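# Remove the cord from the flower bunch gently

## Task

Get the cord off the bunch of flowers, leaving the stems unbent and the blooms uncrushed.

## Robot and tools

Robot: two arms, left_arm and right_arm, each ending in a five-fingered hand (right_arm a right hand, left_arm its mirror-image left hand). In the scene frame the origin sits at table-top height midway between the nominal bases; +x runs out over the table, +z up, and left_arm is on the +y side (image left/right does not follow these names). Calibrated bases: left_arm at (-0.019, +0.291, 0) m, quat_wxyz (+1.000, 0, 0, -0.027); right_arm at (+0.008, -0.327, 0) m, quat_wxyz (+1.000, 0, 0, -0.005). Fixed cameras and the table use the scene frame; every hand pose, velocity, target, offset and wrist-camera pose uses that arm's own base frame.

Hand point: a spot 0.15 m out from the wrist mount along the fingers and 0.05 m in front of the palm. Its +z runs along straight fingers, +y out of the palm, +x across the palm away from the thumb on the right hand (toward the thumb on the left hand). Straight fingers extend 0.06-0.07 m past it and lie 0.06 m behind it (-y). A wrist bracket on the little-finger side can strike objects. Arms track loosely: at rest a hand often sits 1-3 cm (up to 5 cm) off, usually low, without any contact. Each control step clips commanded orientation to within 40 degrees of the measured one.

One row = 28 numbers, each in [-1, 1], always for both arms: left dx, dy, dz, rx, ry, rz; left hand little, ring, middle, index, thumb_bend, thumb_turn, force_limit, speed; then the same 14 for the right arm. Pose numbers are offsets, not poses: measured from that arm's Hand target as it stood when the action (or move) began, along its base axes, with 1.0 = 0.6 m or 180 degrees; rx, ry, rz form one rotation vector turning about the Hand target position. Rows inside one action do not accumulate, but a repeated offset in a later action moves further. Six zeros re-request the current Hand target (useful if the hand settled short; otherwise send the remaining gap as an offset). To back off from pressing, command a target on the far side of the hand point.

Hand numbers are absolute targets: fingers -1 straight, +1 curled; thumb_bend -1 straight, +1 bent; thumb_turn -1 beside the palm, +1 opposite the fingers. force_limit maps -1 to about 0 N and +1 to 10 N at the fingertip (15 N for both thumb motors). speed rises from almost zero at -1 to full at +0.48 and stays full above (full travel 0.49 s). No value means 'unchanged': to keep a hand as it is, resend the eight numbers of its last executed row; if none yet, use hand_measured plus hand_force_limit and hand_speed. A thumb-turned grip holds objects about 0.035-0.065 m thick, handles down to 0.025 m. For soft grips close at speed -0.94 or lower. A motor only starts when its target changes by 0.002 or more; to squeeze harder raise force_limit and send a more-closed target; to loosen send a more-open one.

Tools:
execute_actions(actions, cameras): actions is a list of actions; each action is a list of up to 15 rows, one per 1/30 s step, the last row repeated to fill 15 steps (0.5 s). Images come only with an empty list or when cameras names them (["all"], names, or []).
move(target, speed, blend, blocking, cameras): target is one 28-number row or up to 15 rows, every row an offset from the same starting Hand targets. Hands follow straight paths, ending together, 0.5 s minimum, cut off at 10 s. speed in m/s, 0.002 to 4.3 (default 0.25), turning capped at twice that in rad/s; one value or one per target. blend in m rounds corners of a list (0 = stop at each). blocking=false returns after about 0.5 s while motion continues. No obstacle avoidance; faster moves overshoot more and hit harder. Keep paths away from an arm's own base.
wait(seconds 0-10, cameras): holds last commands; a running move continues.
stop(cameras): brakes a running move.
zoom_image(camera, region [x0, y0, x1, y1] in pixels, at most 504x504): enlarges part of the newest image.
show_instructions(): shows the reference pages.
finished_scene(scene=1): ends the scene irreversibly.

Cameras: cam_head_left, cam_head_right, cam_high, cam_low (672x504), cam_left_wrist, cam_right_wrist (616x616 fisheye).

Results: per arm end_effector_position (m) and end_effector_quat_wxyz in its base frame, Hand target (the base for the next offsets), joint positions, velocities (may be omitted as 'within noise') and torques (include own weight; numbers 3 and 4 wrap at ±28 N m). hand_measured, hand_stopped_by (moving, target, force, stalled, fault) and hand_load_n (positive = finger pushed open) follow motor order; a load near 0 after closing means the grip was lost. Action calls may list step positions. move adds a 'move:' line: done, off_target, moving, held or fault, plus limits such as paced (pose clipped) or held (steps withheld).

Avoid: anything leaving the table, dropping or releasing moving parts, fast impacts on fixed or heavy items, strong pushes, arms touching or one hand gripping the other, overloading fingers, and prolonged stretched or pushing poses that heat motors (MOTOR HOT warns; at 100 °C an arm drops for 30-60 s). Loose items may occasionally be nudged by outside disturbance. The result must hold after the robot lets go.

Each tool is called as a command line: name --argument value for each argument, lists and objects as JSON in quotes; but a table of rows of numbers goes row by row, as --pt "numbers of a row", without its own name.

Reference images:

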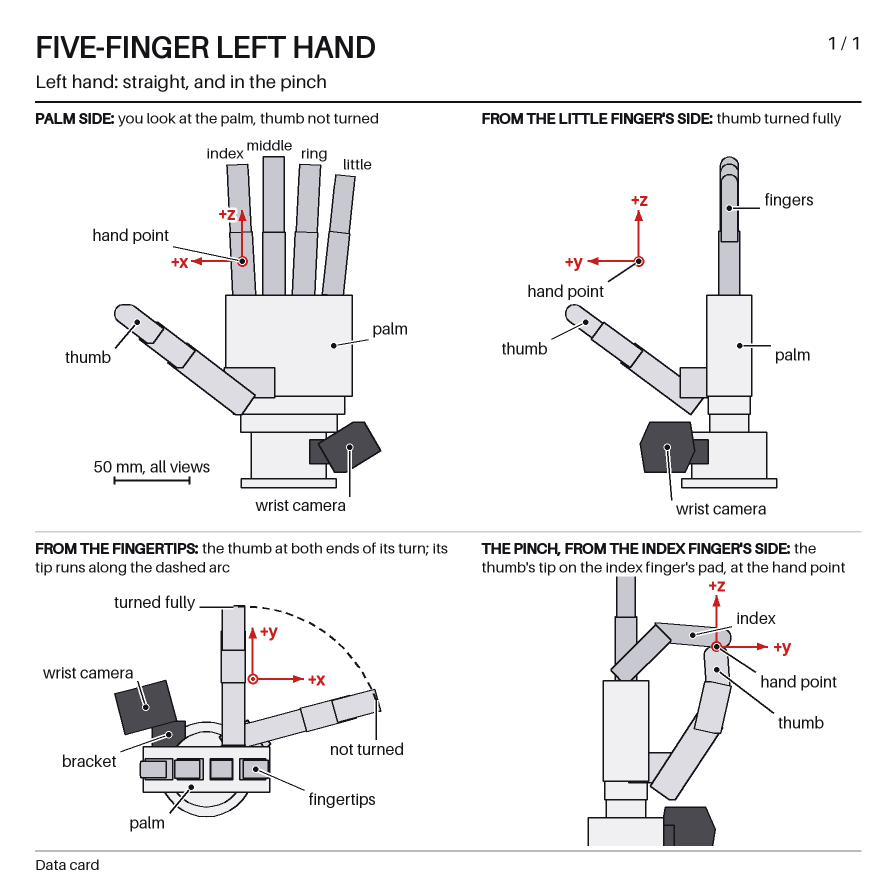

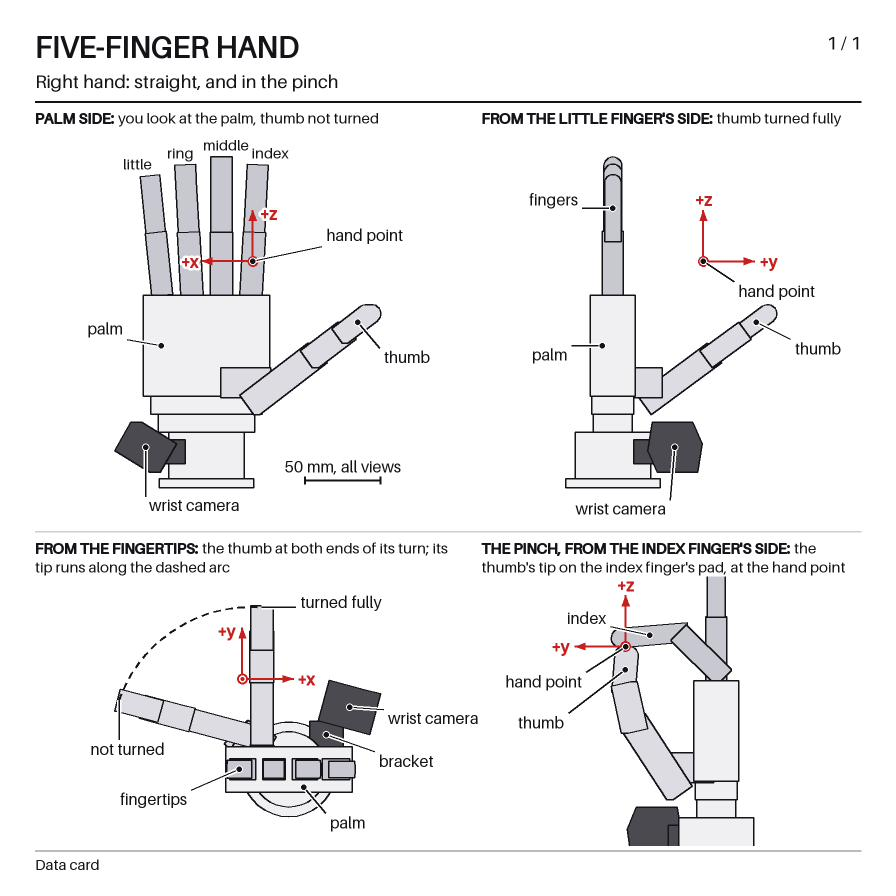

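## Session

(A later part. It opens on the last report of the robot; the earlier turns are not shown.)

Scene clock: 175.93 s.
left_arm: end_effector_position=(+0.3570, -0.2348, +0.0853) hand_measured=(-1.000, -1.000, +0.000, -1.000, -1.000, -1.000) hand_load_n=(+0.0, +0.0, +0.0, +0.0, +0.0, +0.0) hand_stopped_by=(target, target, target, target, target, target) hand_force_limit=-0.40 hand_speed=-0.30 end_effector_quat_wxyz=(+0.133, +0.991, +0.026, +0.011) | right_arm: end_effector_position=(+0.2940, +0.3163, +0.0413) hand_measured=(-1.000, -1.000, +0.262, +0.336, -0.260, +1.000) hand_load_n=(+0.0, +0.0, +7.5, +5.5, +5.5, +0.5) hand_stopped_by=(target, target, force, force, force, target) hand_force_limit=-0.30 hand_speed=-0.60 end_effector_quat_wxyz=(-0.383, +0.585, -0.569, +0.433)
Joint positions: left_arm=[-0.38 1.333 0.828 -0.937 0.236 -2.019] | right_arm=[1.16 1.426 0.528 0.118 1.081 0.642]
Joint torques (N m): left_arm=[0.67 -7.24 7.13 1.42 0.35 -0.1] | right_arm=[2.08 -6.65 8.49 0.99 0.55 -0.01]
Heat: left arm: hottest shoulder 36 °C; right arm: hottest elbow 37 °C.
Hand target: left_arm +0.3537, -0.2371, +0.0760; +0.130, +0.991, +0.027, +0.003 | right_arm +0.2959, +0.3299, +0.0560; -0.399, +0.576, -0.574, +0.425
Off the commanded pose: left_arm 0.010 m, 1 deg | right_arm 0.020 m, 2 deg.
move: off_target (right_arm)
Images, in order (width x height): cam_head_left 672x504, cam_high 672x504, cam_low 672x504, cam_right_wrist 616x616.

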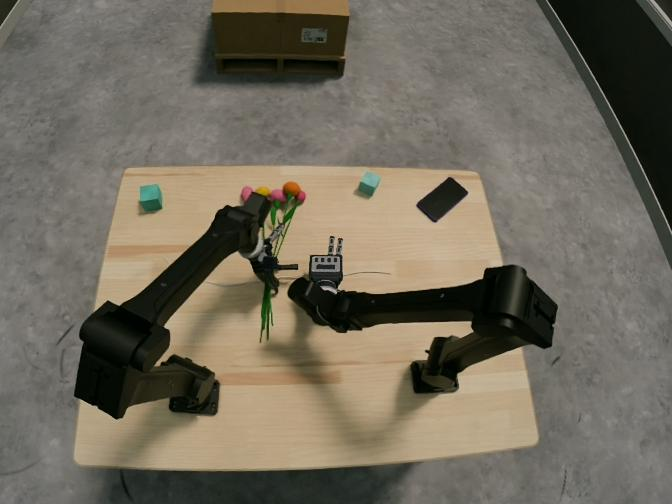

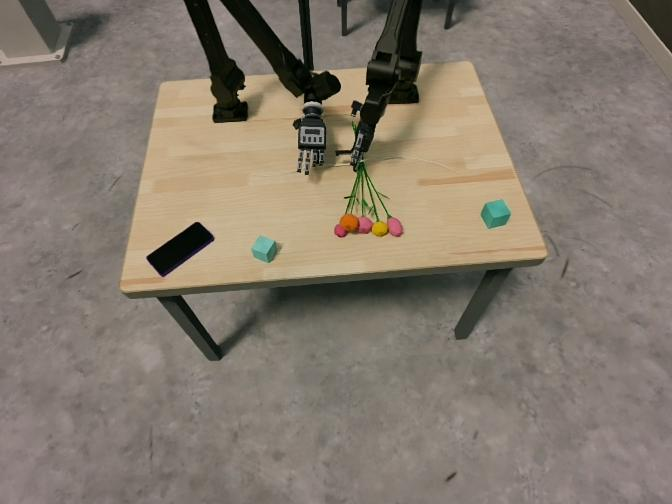

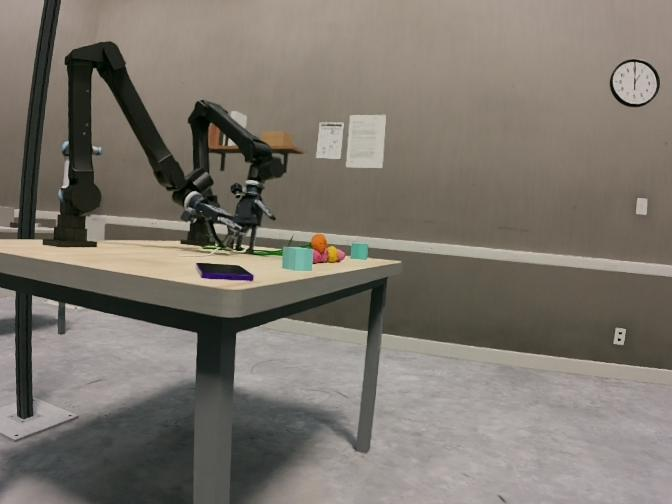

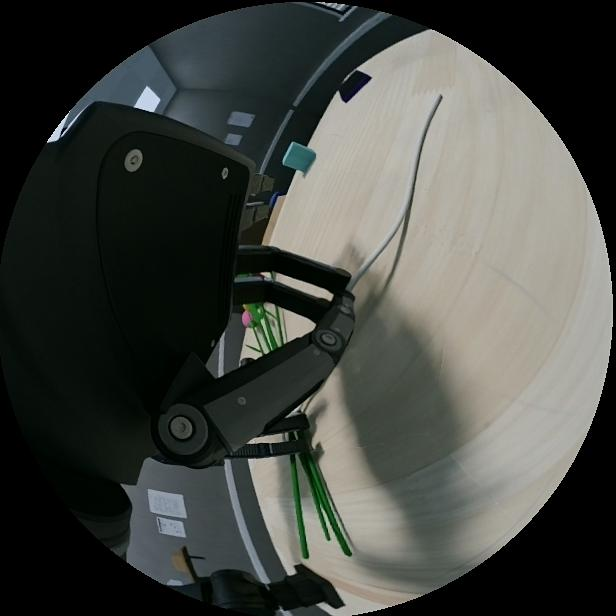

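move --pt "0 0.0 -0.01 0 0 0 -1 -1 0 -1 -1 -1 -0.4 -0.3 0 0 0 0 0 0 -1 -1 0.55 0.55 0.1 1 -0.3 -0.6" --cameras '["cam_high","cam_low","cam_head_left","cam_right_wrist"]' --speed 0.05

zoom_image --camera "cam_low" --region '[220, 220, 270, 260]'

zoom_image --camera "cam_right_wrist" --region '[220, 360, 340, 560]'

Scene clock: 180.00 s.
left_arm: end_effector_position=(+0.3567, -0.2346, +0.0790) hand_measured=(-1.000, -1.000, +0.000, -1.000, -1.000, -1.000) hand_load_n=(+0.0, +0.0, +0.0, +0.0, +0.0, +0.0) hand_stopped_by=(target, target, target, target, target, target) hand_force_limit=-0.40 hand_speed=-0.30 end_effector_quat_wxyz=(+0.133, +0.991, +0.026, +0.010) | right_arm: end_effector_position=(+0.2940, +0.3163, +0.0413) hand_measured=(-1.000, -1.000, +0.262, +0.336, -0.260, +1.000) hand_load_n=(+0.0, +0.0, +7.5, +5.5, +6.0, +0.5) hand_stopped_by=(target, target, force, force, force, target) hand_force_limit=-0.30 hand_speed=-0.60 end_effector_quat_wxyz=(-0.383, +0.585, -0.569, +0.433)
Joint positions: left_arm=[-0.38 1.343 0.818 -0.92 0.236 -2.019] | right_arm=[1.16 1.426 0.528 0.118 1.081 0.642]
Joint torques (N m): left_arm=[-0.09 -7.18 7.1 1.4 0.36 -0.06] | right_arm=[1.08 -6.24 8.18 0.8 0.61 0.04]
Heat: left arm: hottest shoulder 36 °C; right arm: hottest elbow 37 °C.
Hand target: left_arm +0.3536, -0.2371, +0.0699; +0.130, +0.991, +0.027, +0.003 | right_arm +0.2959, +0.3299, +0.0560; -0.399, +0.576, -0.574, +0.425
Off the commanded pose: left_arm 0.010 m, 1 deg | right_arm 0.020 m, 2 deg.
move: off_target (right_arm)
Images, in order (width x height): cam_head_left 672x504, cam_high 672x504, cam_low 672x504, cam_right_wrist 616x616.

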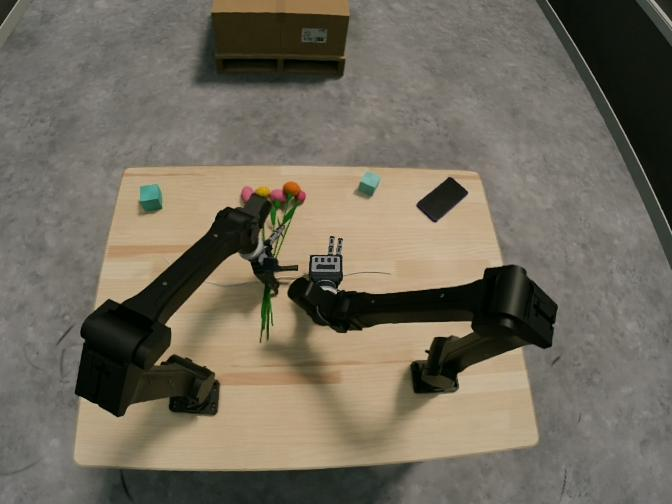

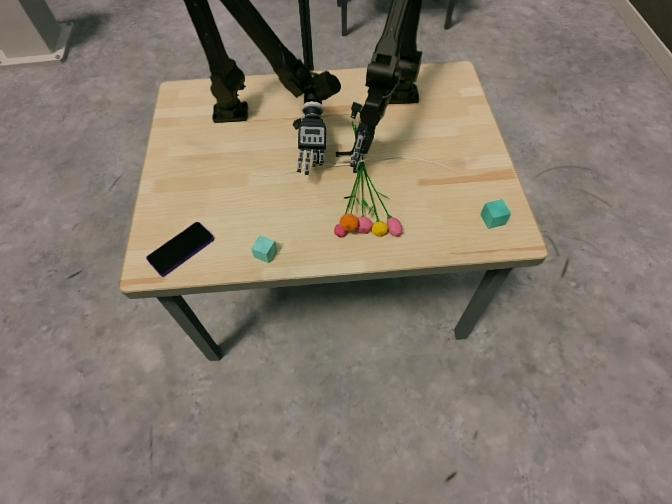

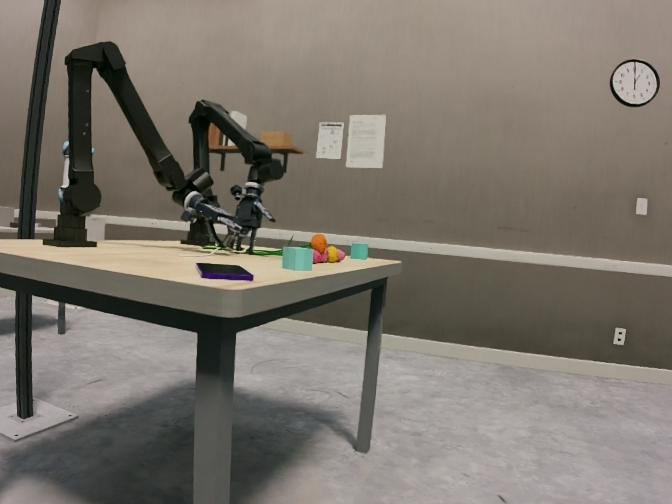

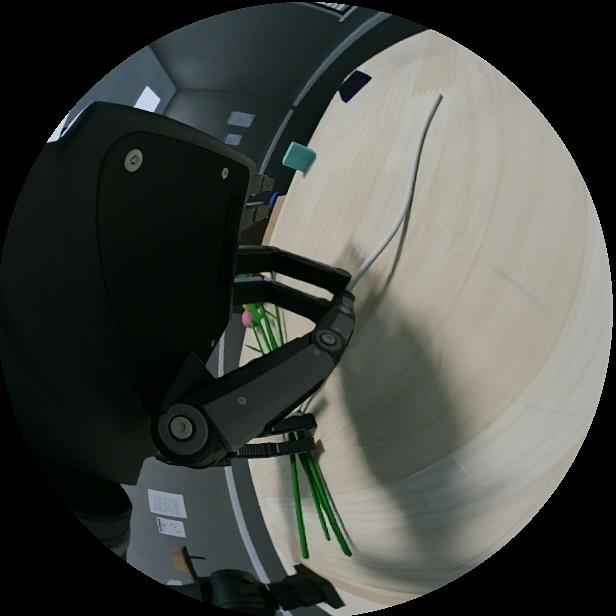

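Scaled by 10.080 from the camera's 672x504 image, which has a finer 960x720 frame.

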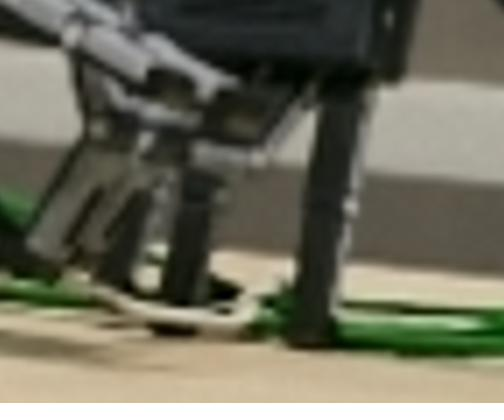

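Scaled by 2.520 from the camera's 616x616 image, which has a finer 880x880 frame.

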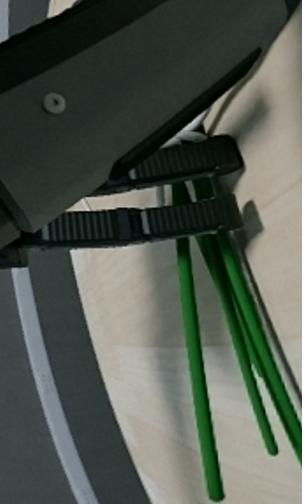

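move --pt "0 0.0 -0.007 0 0 0 -1 -1 0 -1 -1 -1 -0.4 -0.3 0 0 0 0 0 0 -1 -1 0.55 0.55 0.1 1 -0.3 -0.6" --pt "0 0.0 -0.007 0 0 0 -1 -1 0 -1 -1 -1 -0.4 -0.3 0 -0.08 0 0 0 0 -1 -1 0.55 0.55 0.1 1 -0.3 -0.6" --cameras '["cam_high","cam_low","cam_head_left","cam_right_wrist","cam_left_wrist"]' --speed 0.05

zoom_image --camera "cam_low" --region '[200, 200, 320, 280]'

zoom_image --camera "cam_high" --region '[280, 100, 480, 250]'

Scene clock: 185.13 s.
left_arm: end_effector_position=(+0.3592, -0.2366, +0.0791) hand_measured=(-1.000, -1.000, +0.000, -1.000, -1.000, -1.000) hand_load_n=(-0.5, -1.5, +0.0, +0.0, +0.0, +0.0) hand_stopped_by=(target, target, target, target, target, target) hand_force_limit=-0.40 hand_speed=-0.30 end_effector_quat_wxyz=(+0.136, +0.990, +0.025, +0.015) | right_arm: end_effector_position=(+0.2925, +0.2824, +0.0485) hand_measured=(-1.000, -1.000, +0.264, +0.336, -0.260, +1.000) hand_load_n=(+0.0, +0.0, +0.0, +6.5, +3.5, +0.5) hand_stopped_by=(target, target, force, force, force, target) hand_force_limit=-0.30 hand_speed=-0.60 end_effector_quat_wxyz=(-0.391, +0.582, -0.572, +0.425)
Joint positions: left_arm=[-0.381 1.345 0.817 -0.905 0.239 -2.02] | right_arm=[1.112 1.313 0.433 0.171 1.034 0.584]
Joint torques (N m): left_arm=[-0.21 -7.24 6.67 1.4 0.18 -0.09] | right_arm=[-0.44 -5.07 6.02 2.14 0.45 -0.27]
Heat: left arm: hottest shoulder 36 °C; right arm: hottest elbow 37 °C.
Hand target: left_arm +0.3536, -0.2371, +0.0656; +0.130, +0.991, +0.027, +0.003 | right_arm +0.2960, +0.2819, +0.0559; -0.399, +0.576, -0.574, +0.425
Off the commanded pose: left_arm 0.015 m, 2 deg | right_arm 0.008 m, 1 deg.
move: off_target (left_arm)
Images, in order (width x height): cam_head_left 672x504, cam_high 672x504, cam_low 672x504, cam_left_wrist 616x616, cam_right_wrist 616x616.

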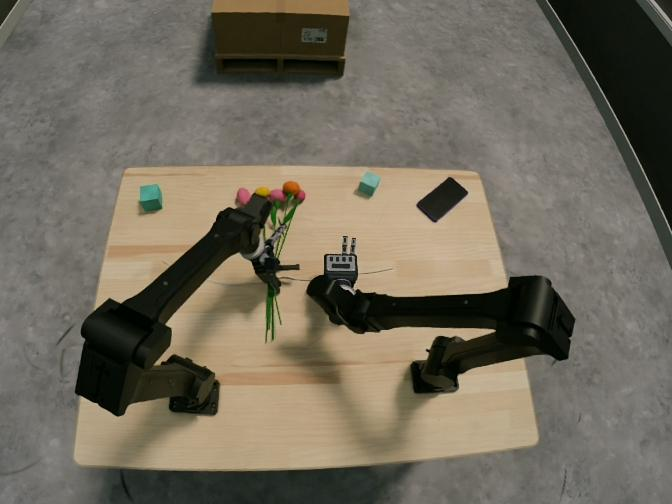

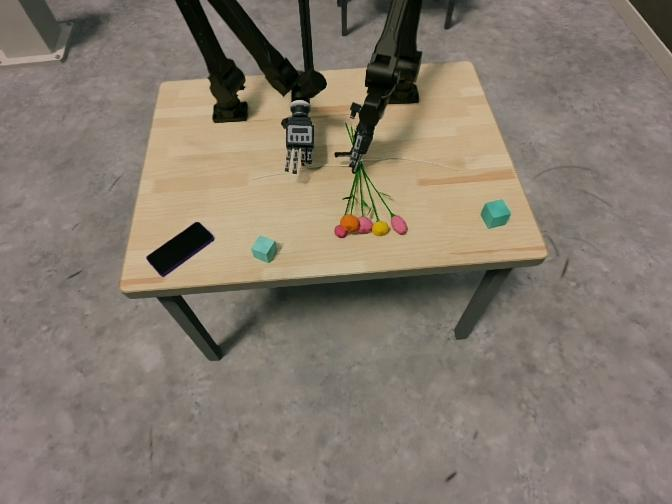

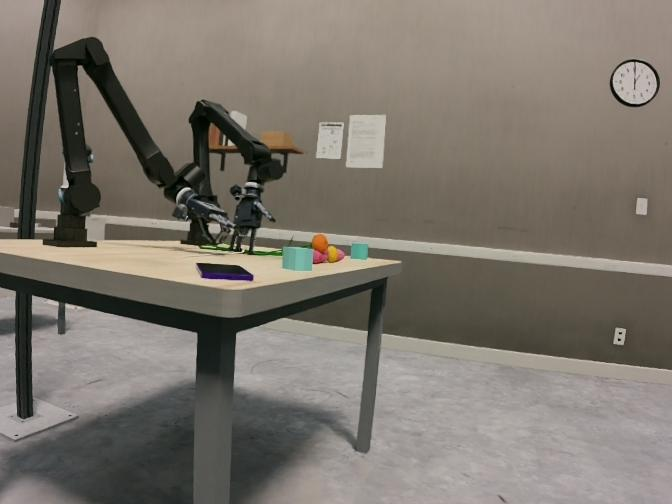

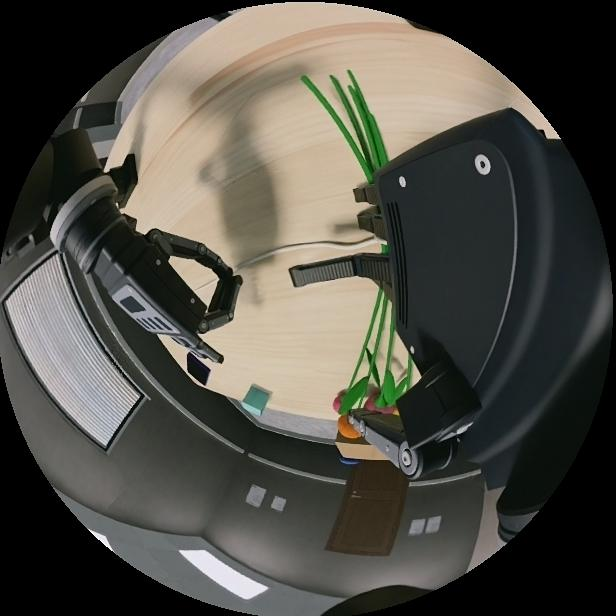

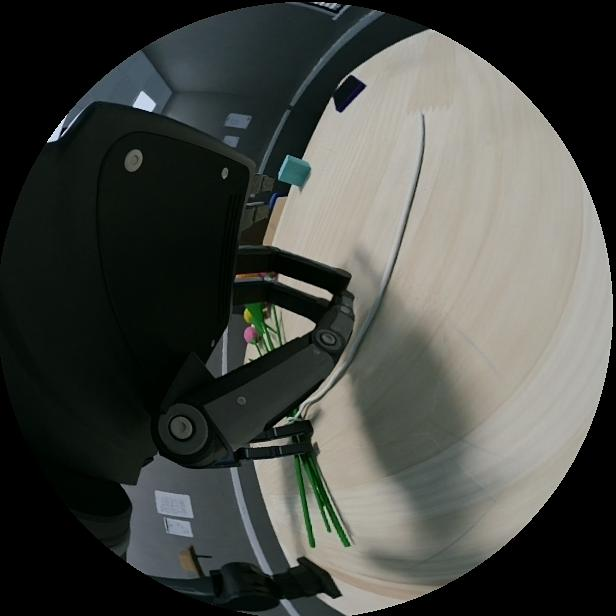

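Scaled by 4.200 from the camera's 672x504 image, which has a finer 960x720 frame.

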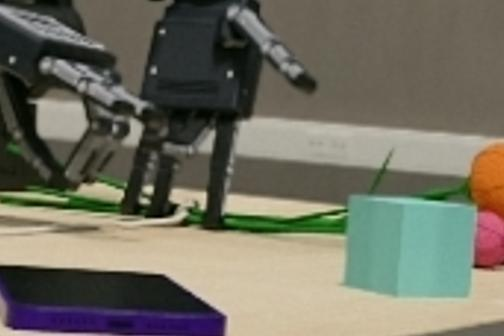

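Scaled by 2.520 from the camera's 672x504 image, which has a finer 960x720 frame.

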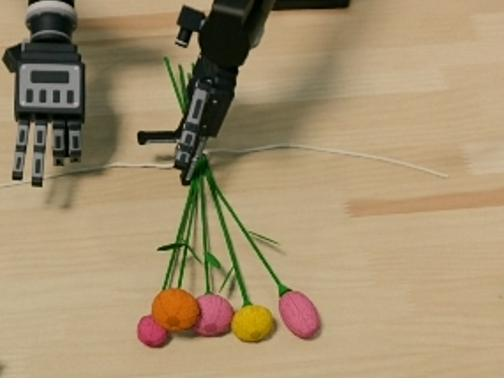

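move --pt "0 0 0.12 0 0 0 -1 -1 -1 -1 -1 -1 -0.4 -0.3 0 0 0.03 0 0 0 -1 -1 0 0 -0.4 1 -0.3 -0.3" --pt "-0.03 0.13 0.12 0 0 0 -1 -1 -1 -1 -1 -1 -0.4 -0.3 -0.05 -0.1 0.1 0 0 0 -1 -1 0 0 -0.4 1 -0.3 -0.3" --cameras '["cam_high","cam_low","cam_left_wrist"]' --speed 0.15

zoom_image --camera "cam_left_wrist" --region '[220, 180, 380, 340]'

Scene clock: 198.10 s.
left_arm: end_effector_position=(+0.3389, -0.1640, +0.1382) hand_measured=(-1.000, -1.000, -1.000, -1.000, -1.000, -1.000) hand_load_n=(+0.0, +0.0, +0.0, +0.0, +0.0, +0.0) hand_stopped_by=(target, target, target, target, target, target) hand_force_limit=-0.40 hand_speed=-0.30 end_effector_quat_wxyz=(+0.130, +0.991, +0.024, +0.006) | right_arm: end_effector_position=(+0.2654, +0.2236, +0.1127) hand_measured=(-1.000, -1.000, +0.000, +0.000, -0.400, +1.000) hand_load_n=(+0.0, +0.0, +0.0, +0.0, +0.0, +0.0) hand_stopped_by=(target, target, target, target, target, target) hand_force_limit=-0.30 hand_speed=-0.30 end_effector_quat_wxyz=(-0.398, +0.578, -0.572, +0.425)
Joint positions: left_arm=[-0.187 1.181 0.854 -1.177 0.252 -1.814] | right_arm=[1.107 0.878 0.371 -0.171 1.032 0.567]
Joint torques (N m): left_arm=[1.9 -8.12 7.82 0.31 0.45 0.09] | right_arm=[0.73 -2.14 8.29 1.13 0.53 -0.12]
Heat: left arm: hottest shoulder 36 °C; right arm: hottest elbow 36 °C.
Hand target: left_arm +0.3356, -0.1590, +0.1376; +0.130, +0.991, +0.027, +0.003 | right_arm +0.2660, +0.2220, +0.1160; -0.399, +0.576, -0.574, +0.425
Off the commanded pose: left_arm 0.006 m, 0 deg | right_arm 0.004 m, 0 deg.
move: done
Images, in order (width x height): cam_high 672x504, cam_low 672x504, cam_left_wrist 616x616.

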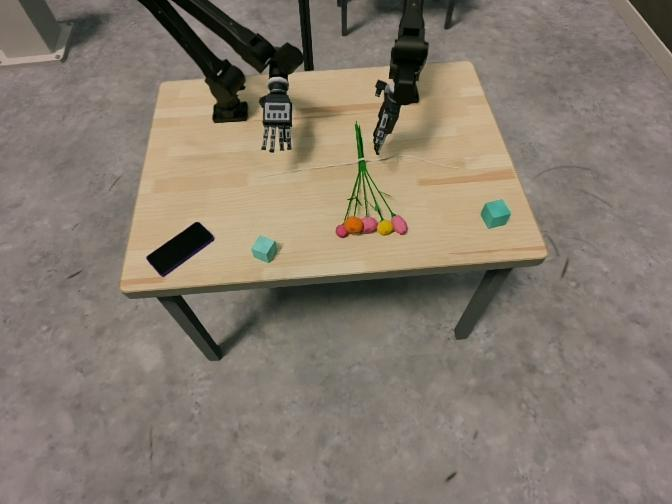

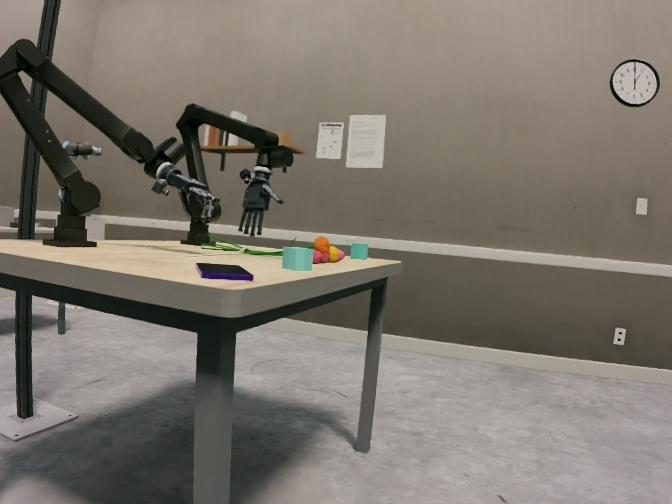

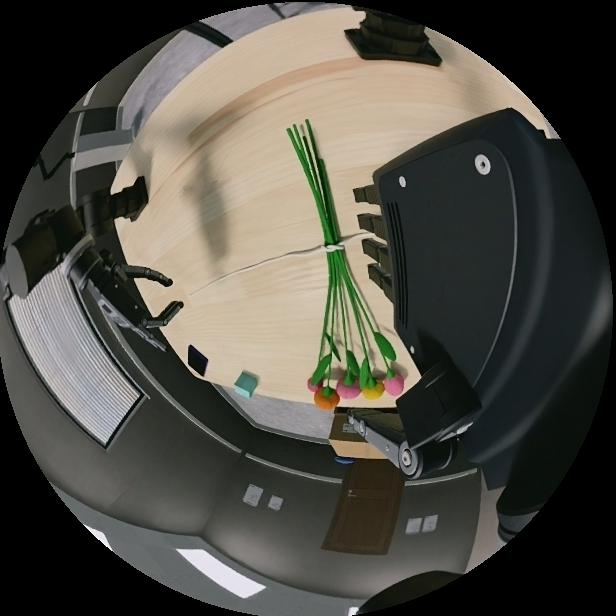

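Scaled by 3.150 from the camera's 616x616 image, which has a finer 880x880 frame.

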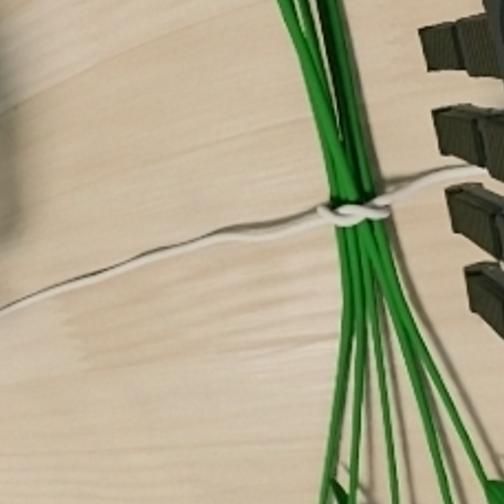

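Excellent view. Zoom further.

zoom_image --camera "cam_left_wrist" --region '[312, 228, 352, 268]'

move --pt "0 0.0 -0.05 0 0 0 -1 -1 -1 -1 -1 -1 -0.4 -0.3 0 0 0 0 0 0 -1 -1 0 0 -0.4 1 -0.3 -0.3" --cameras '["cam_left_wrist"]' --speed 0.15

zoom_image --camera "cam_left_wrist" --region '[310, 220, 360, 270]'

Scaled by 12.600 from the camera's 616x616 image, which has a finer 880x880 frame.

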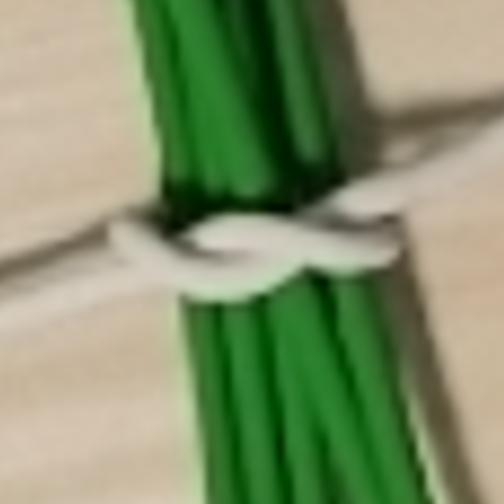

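Scene clock: 200.37 s.
left_arm: end_effector_position=(+0.3351, -0.1632, +0.1151) hand_measured=(-1.000, -1.000, -1.000, -1.000, -1.000, -1.000) hand_load_n=(+0.0, +0.0, +0.0, +0.0, +0.0, +0.0) hand_stopped_by=(target, target, target, target, target, target) hand_force_limit=-0.40 hand_speed=-0.30 end_effector_quat_wxyz=(+0.130, +0.991, +0.023, +0.008) | right_arm: end_effector_position=(+0.2654, +0.2236, +0.1127) hand_measured=(-1.000, -1.000, +0.000, +0.000, -0.400, +1.000) hand_load_n=(+0.0, +0.0, +0.0, +0.0, +0.0, +0.0) hand_stopped_by=(target, target, target, target, target, target) hand_force_limit=-0.30 hand_speed=-0.30 end_effector_quat_wxyz=(-0.398, +0.578, -0.572, +0.425)
Joint positions: left_arm=[-0.186 1.192 0.797 -1.104 0.252 -1.813] | right_arm=[1.107 0.878 0.371 -0.171 1.032 0.567]
Joint torques (N m): left_arm=[1.73 -5.83 7.58 1.11 0.47 0.11] | right_arm=[0.62 -1.08 8.58 0.84 0.51 -0.14]
Heat: left arm: hottest shoulder 36 °C; right arm: hottest elbow 36 °C.
Hand target: left_arm +0.3357, -0.1590, +0.1077; +0.130, +0.991, +0.027, +0.003 | right_arm +0.2660, +0.2221, +0.1160; -0.399, +0.576, -0.574, +0.425
Off the commanded pose: left_arm 0.009 m, 1 deg | right_arm 0.004 m, 0 deg.
move: done
Images, in order (width x height): cam_left_wrist 616x616.

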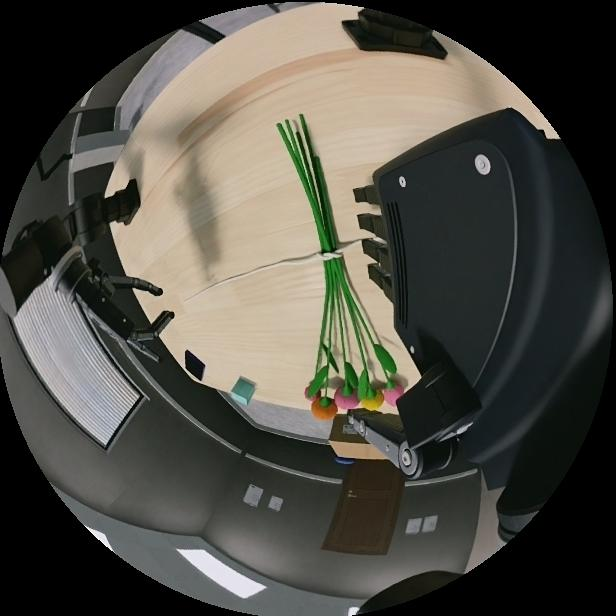

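Scaled by 10.080 from the camera's 616x616 image, which has a finer 880x880 frame.

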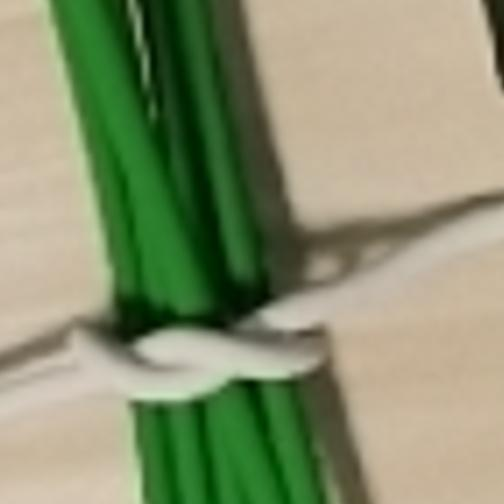

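move --pt "0 0 0.1 0 0 0 -1 -1 -1 -1 -1 -1 -0.4 -0.3 0 0 0 0 0 0 -1 -1 0.12 0.12 -0.3 1 -0.3 -0.3" --pt "-0.076 0.298 0.154 0.268 -0.2546 -0.4648 -1 -1 -1 -1 -1 -1 -0.4 -0.3 0 0 0 0 0 0 -1 -1 0.12 0.12 -0.3 1 -0.3 -0.3" --cameras '[]' --speed 0.3

move --target '[0,0,0,0,0,0,-1,-1,-1,-1,-1,-1,-0.4,-0.3,0.029,0.3815,-0.02,0,0,0.4056,-1,-1,0.12,0.12,-0.3,1,-0.3,-0.3]' --cameras '["all"]' --speed 0.25

Scene clock: 251.57 s.
left_arm: end_effector_position=(+0.2896, +0.0153, +0.2017) hand_measured=(-1.000, -1.000, -1.000, -1.000, -1.000, -1.000) hand_load_n=(+0.0, +0.0, +0.0, -0.5, +0.0, +0.0) hand_stopped_by=(target, target, target, target, target, target) hand_force_limit=-0.40 hand_speed=-0.30 end_effector_quat_wxyz=(-0.264, +0.653, -0.656, +0.271) | right_arm: end_effector_position=(+0.2654, +0.2236, +0.1128) hand_measured=(-1.000, -1.000, +0.120, +0.120, -0.300, +1.000) hand_load_n=(+0.0, +0.0, +0.0, +0.0, +0.0, +0.0) hand_stopped_by=(target, target, target, target, target, target) hand_force_limit=-0.30 hand_speed=-0.30 end_effector_quat_wxyz=(-0.398, +0.577, -0.572, +0.425)
Joint positions: left_arm=[0.242 0.68 0.718 -0.85 0.179 0.175] | right_arm=[1.107 0.877 0.371 -0.171 1.032 0.567]
Joint torques (N m): left_arm=[2.02 -2.32 9.13 2.54 0.31 0.03] | right_arm=[0.21 -2.26 8.61 1.22 0.49 -0.11]
Heat: left arm: hottest shoulder 36 °C; right arm: hottest elbow 37 °C.
Hand target: left_arm +0.2900, +0.0196, +0.2000; -0.270, +0.653, -0.653, +0.271 | right_arm +0.2660, +0.2221, +0.1161; -0.399, +0.576, -0.574, +0.425
Off the commanded pose: left_arm 0.005 m, 1 deg | right_arm 0.004 m, 0 deg.
move: done
No camera images: "cameras" was empty.

Scene clock: 254.87 s.
left_arm: end_effector_position=(+0.2897, +0.0155, +0.2017) hand_measured=(-1.000, -1.000, -1.000, -1.000, -1.000, -1.000) hand_load_n=(+0.0, -0.5, +0.0, +0.0, +0.0, -0.5) hand_stopped_by=(target, target, target, target, target, target) hand_force_limit=-0.40 hand_speed=-0.30 end_effector_quat_wxyz=(-0.264, +0.653, -0.656, +0.271) | right_arm: end_effector_position=(+0.2632, +0.4361, +0.0852) hand_measured=(-1.000, -1.000, +0.120, +0.120, -0.300, +1.000) hand_load_n=(+0.0, -0.5, +0.0, +0.0, +0.0, +0.0) hand_stopped_by=(target, target, target, target, target, target) hand_force_limit=-0.30 hand_speed=-0.30 end_effector_quat_wxyz=(-0.558, +0.815, -0.130, +0.088)
Joint positions: left_arm=[0.243 0.68 0.718 -0.85 0.179 0.175] | right_arm=[0.848 1.424 0.622 0.4 -0.38 -0.155]
Joint torques (N m): left_arm=[2.14 -2.02 9.18 2.63 0.37 0.1] | right_arm=[-0.91 -4.95 11.9 2.07 -0.2 -0.24]
Heat: left arm: hottest shoulder 36 °C; right arm: hottest elbow 37 °C.
Hand target: left_arm +0.2901, +0.0197, +0.2001; -0.271, +0.653, -0.653, +0.271 | right_arm +0.2833, +0.4509, +0.1039; -0.573, +0.804, -0.119, +0.104
Off the commanded pose: left_arm 0.004 m, 1 deg | right_arm 0.031 m, 3 deg.
move: off_target (right_arm)

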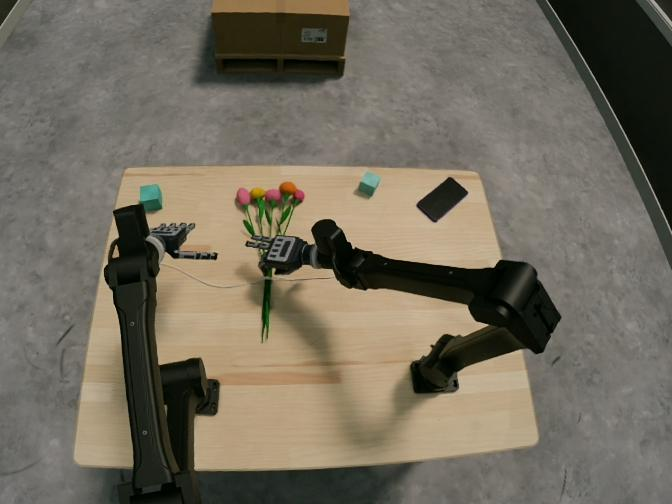

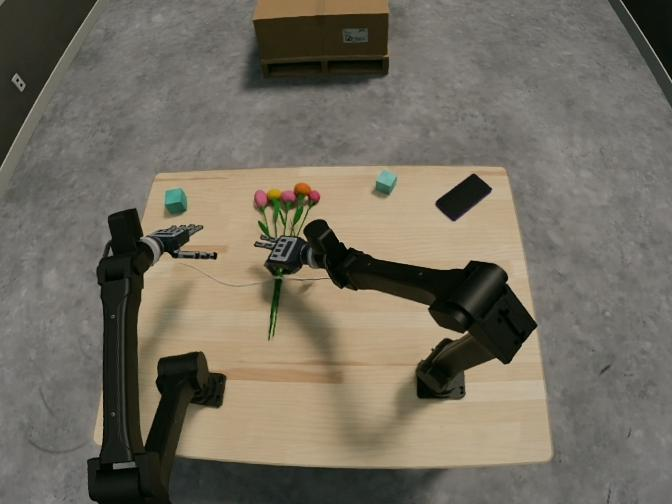

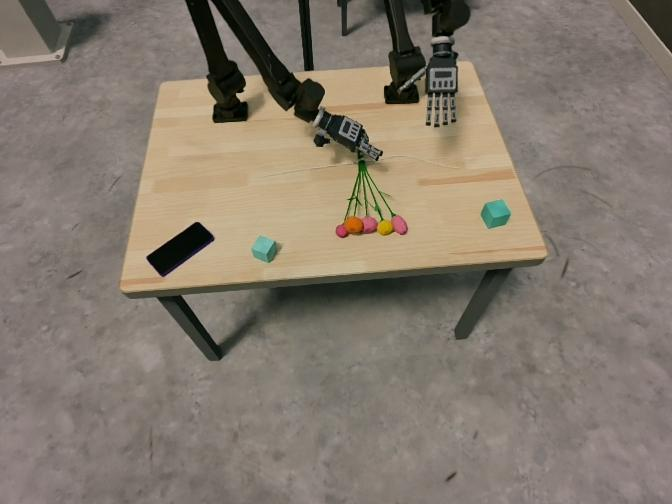

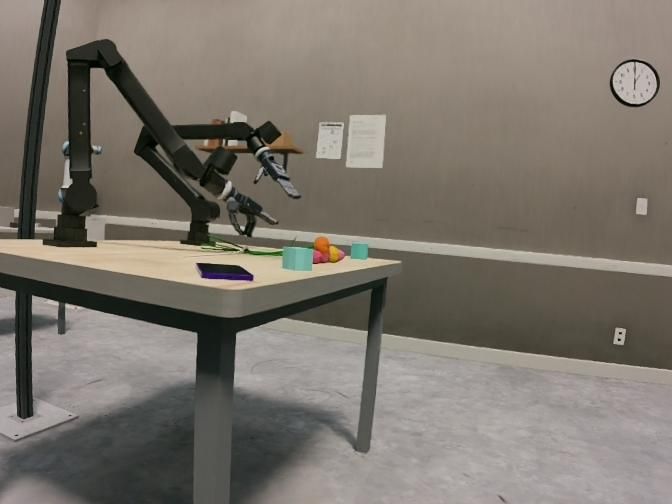

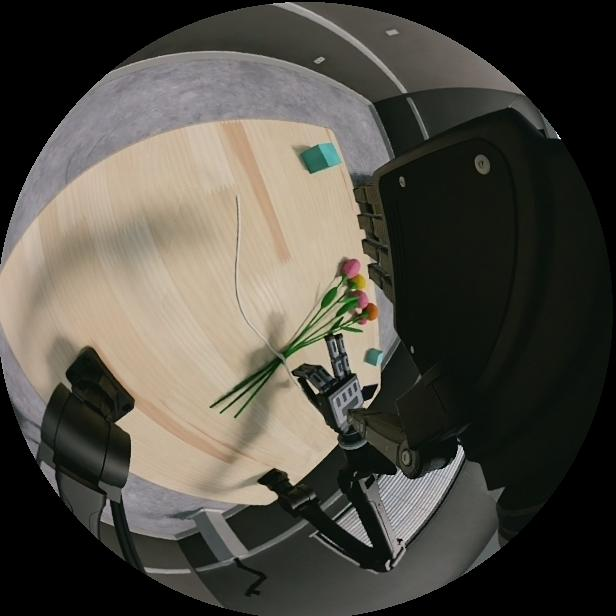

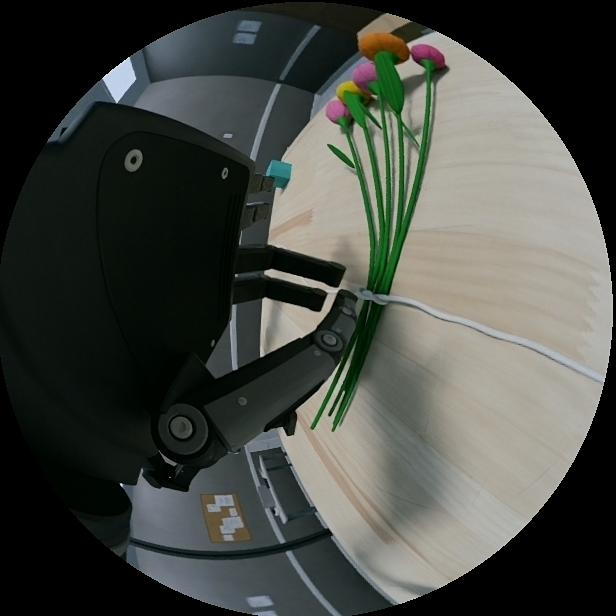

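move --target '[0,0,0,0,0,0,-1,-1,-1,-1,-1,-1,-0.4,-0.3,0.04,0.005,-0.045,0,0,0,-1,-1,0.12,0.12,-0.3,1,-0.3,-0.3]' --cameras '["cam_high","cam_low","cam_left_wrist","cam_right_wrist"]' --speed 0.15

zoom_image --camera "cam_right_wrist" --region '[300, 220, 440, 360]'

zoom_image --camera "cam_left_wrist" --region '[230, 310, 370, 450]'

zoom_image --camera "cam_high" --region '[310, 110, 410, 210]'

Scene clock: 260.40 s.
left_arm: end_effector_position=(+0.2897, +0.0155, +0.2017) hand_measured=(-1.000, -1.000, -1.000, -1.000, -1.000, -1.000) hand_load_n=(+0.0, +0.0, +0.0, +0.0, +0.0, +0.0) hand_stopped_by=(target, target, target, target, target, target) hand_force_limit=-0.40 hand_speed=-0.30 end_effector_quat_wxyz=(-0.264, +0.653, -0.656, +0.271) | right_arm: end_effector_position=(+0.2870, +0.4383, +0.0582) hand_measured=(-1.000, -1.000, +0.120, +0.120, -0.300, +1.000) hand_load_n=(+0.0, +0.0, +0.0, +0.0, +0.0, +0.0) hand_stopped_by=(target, target, target, target, target, target) hand_force_limit=-0.30 hand_speed=-0.30 end_effector_quat_wxyz=(-0.554, +0.817, -0.133, +0.085)
Joint positions: left_arm=[0.243 0.68 0.718 -0.85 0.179 0.175] | right_arm=[0.806 1.535 0.652 0.465 -0.417 -0.17]
Joint torques (N m): left_arm=[2.14 -2.14 9.07 2.69 0.37 0.1] | right_arm=[0.26 -6.53 11.11 2.77 -0.22 -0.27]
Heat: left arm: hottest shoulder 36 °C; right arm: hottest elbow 37 °C.
Hand target: left_arm +0.2901, +0.0197, +0.2001; -0.271, +0.653, -0.653, +0.271 | right_arm +0.3074, +0.4538, +0.0769; -0.573, +0.804, -0.119, +0.104
Off the commanded pose: left_arm 0.005 m, 1 deg | right_arm 0.032 m, 4 deg.
move: off_target (right_arm)
Images, in order (width x height): cam_high 672x504, cam_low 672x504, cam_left_wrist 616x616, cam_right_wrist 616x616.

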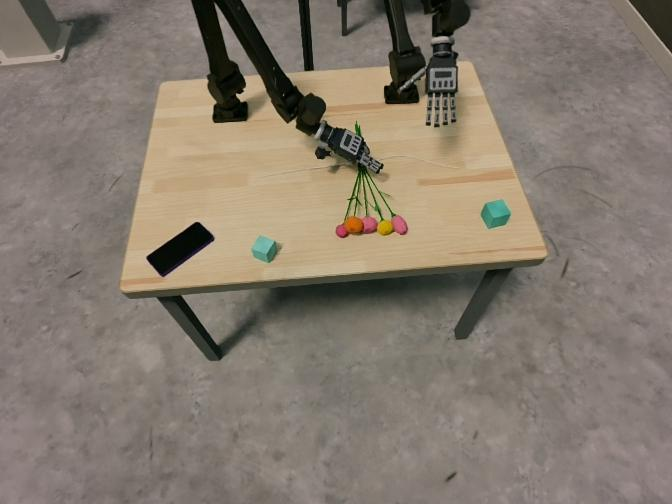

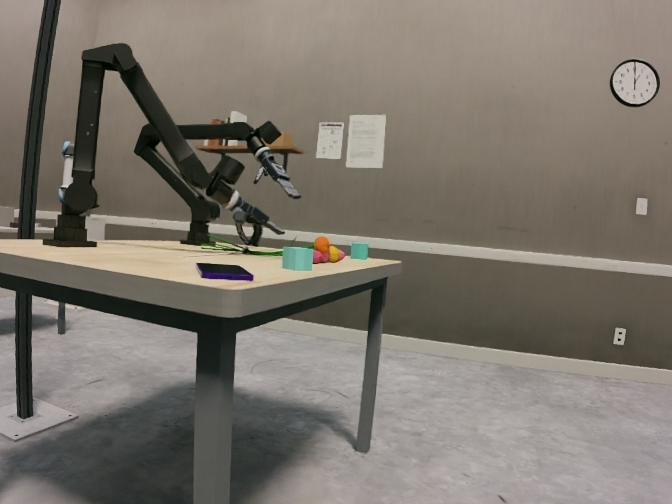

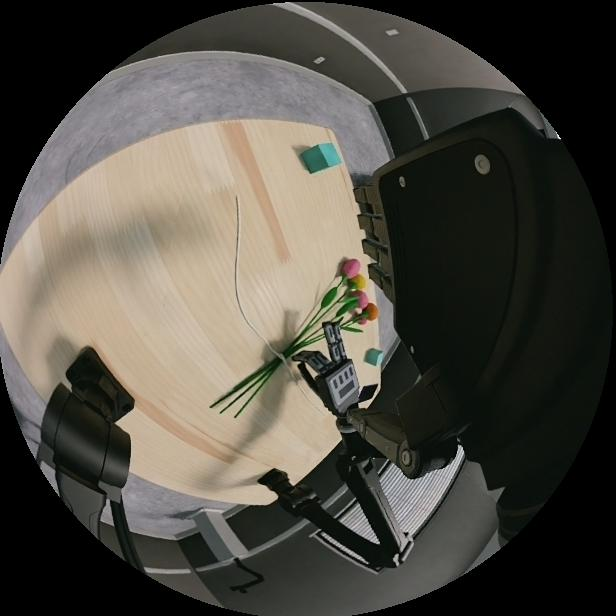

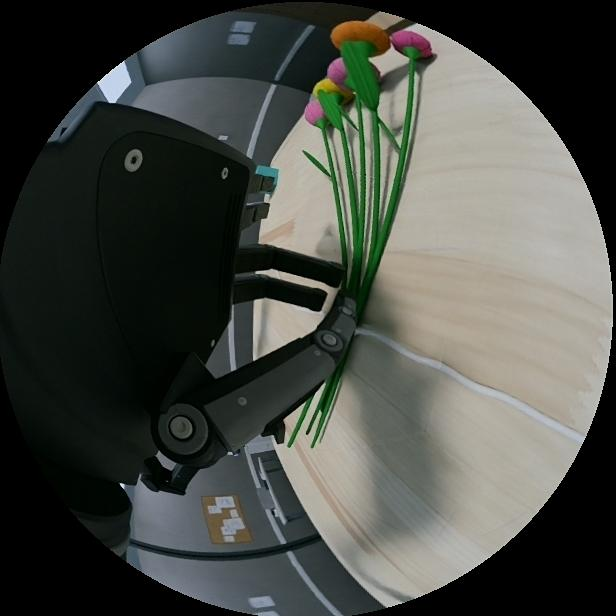

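Scaled by 3.600 from the camera's 616x616 image, which has a finer 880x880 frame.

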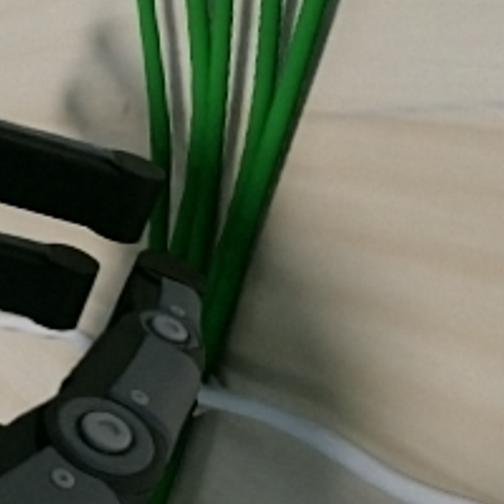

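Scaled by 3.600 from the camera's 616x616 image, which has a finer 880x880 frame.

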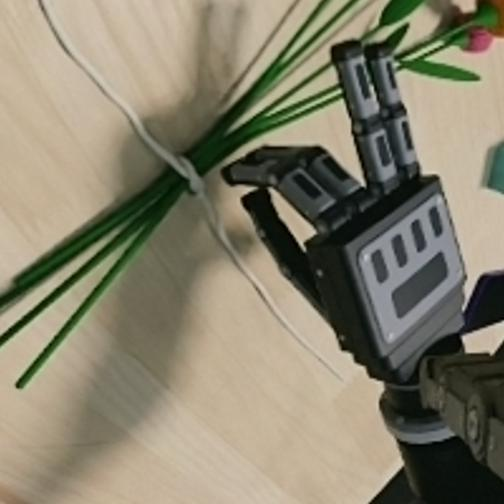

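Scaled by 5.040 from the camera's 672x504 image, which has a finer 960x720 frame.

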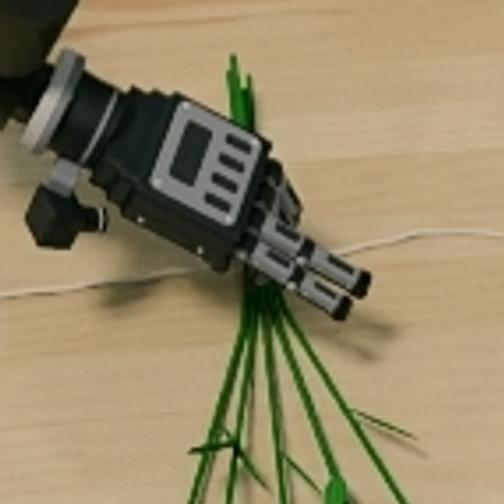

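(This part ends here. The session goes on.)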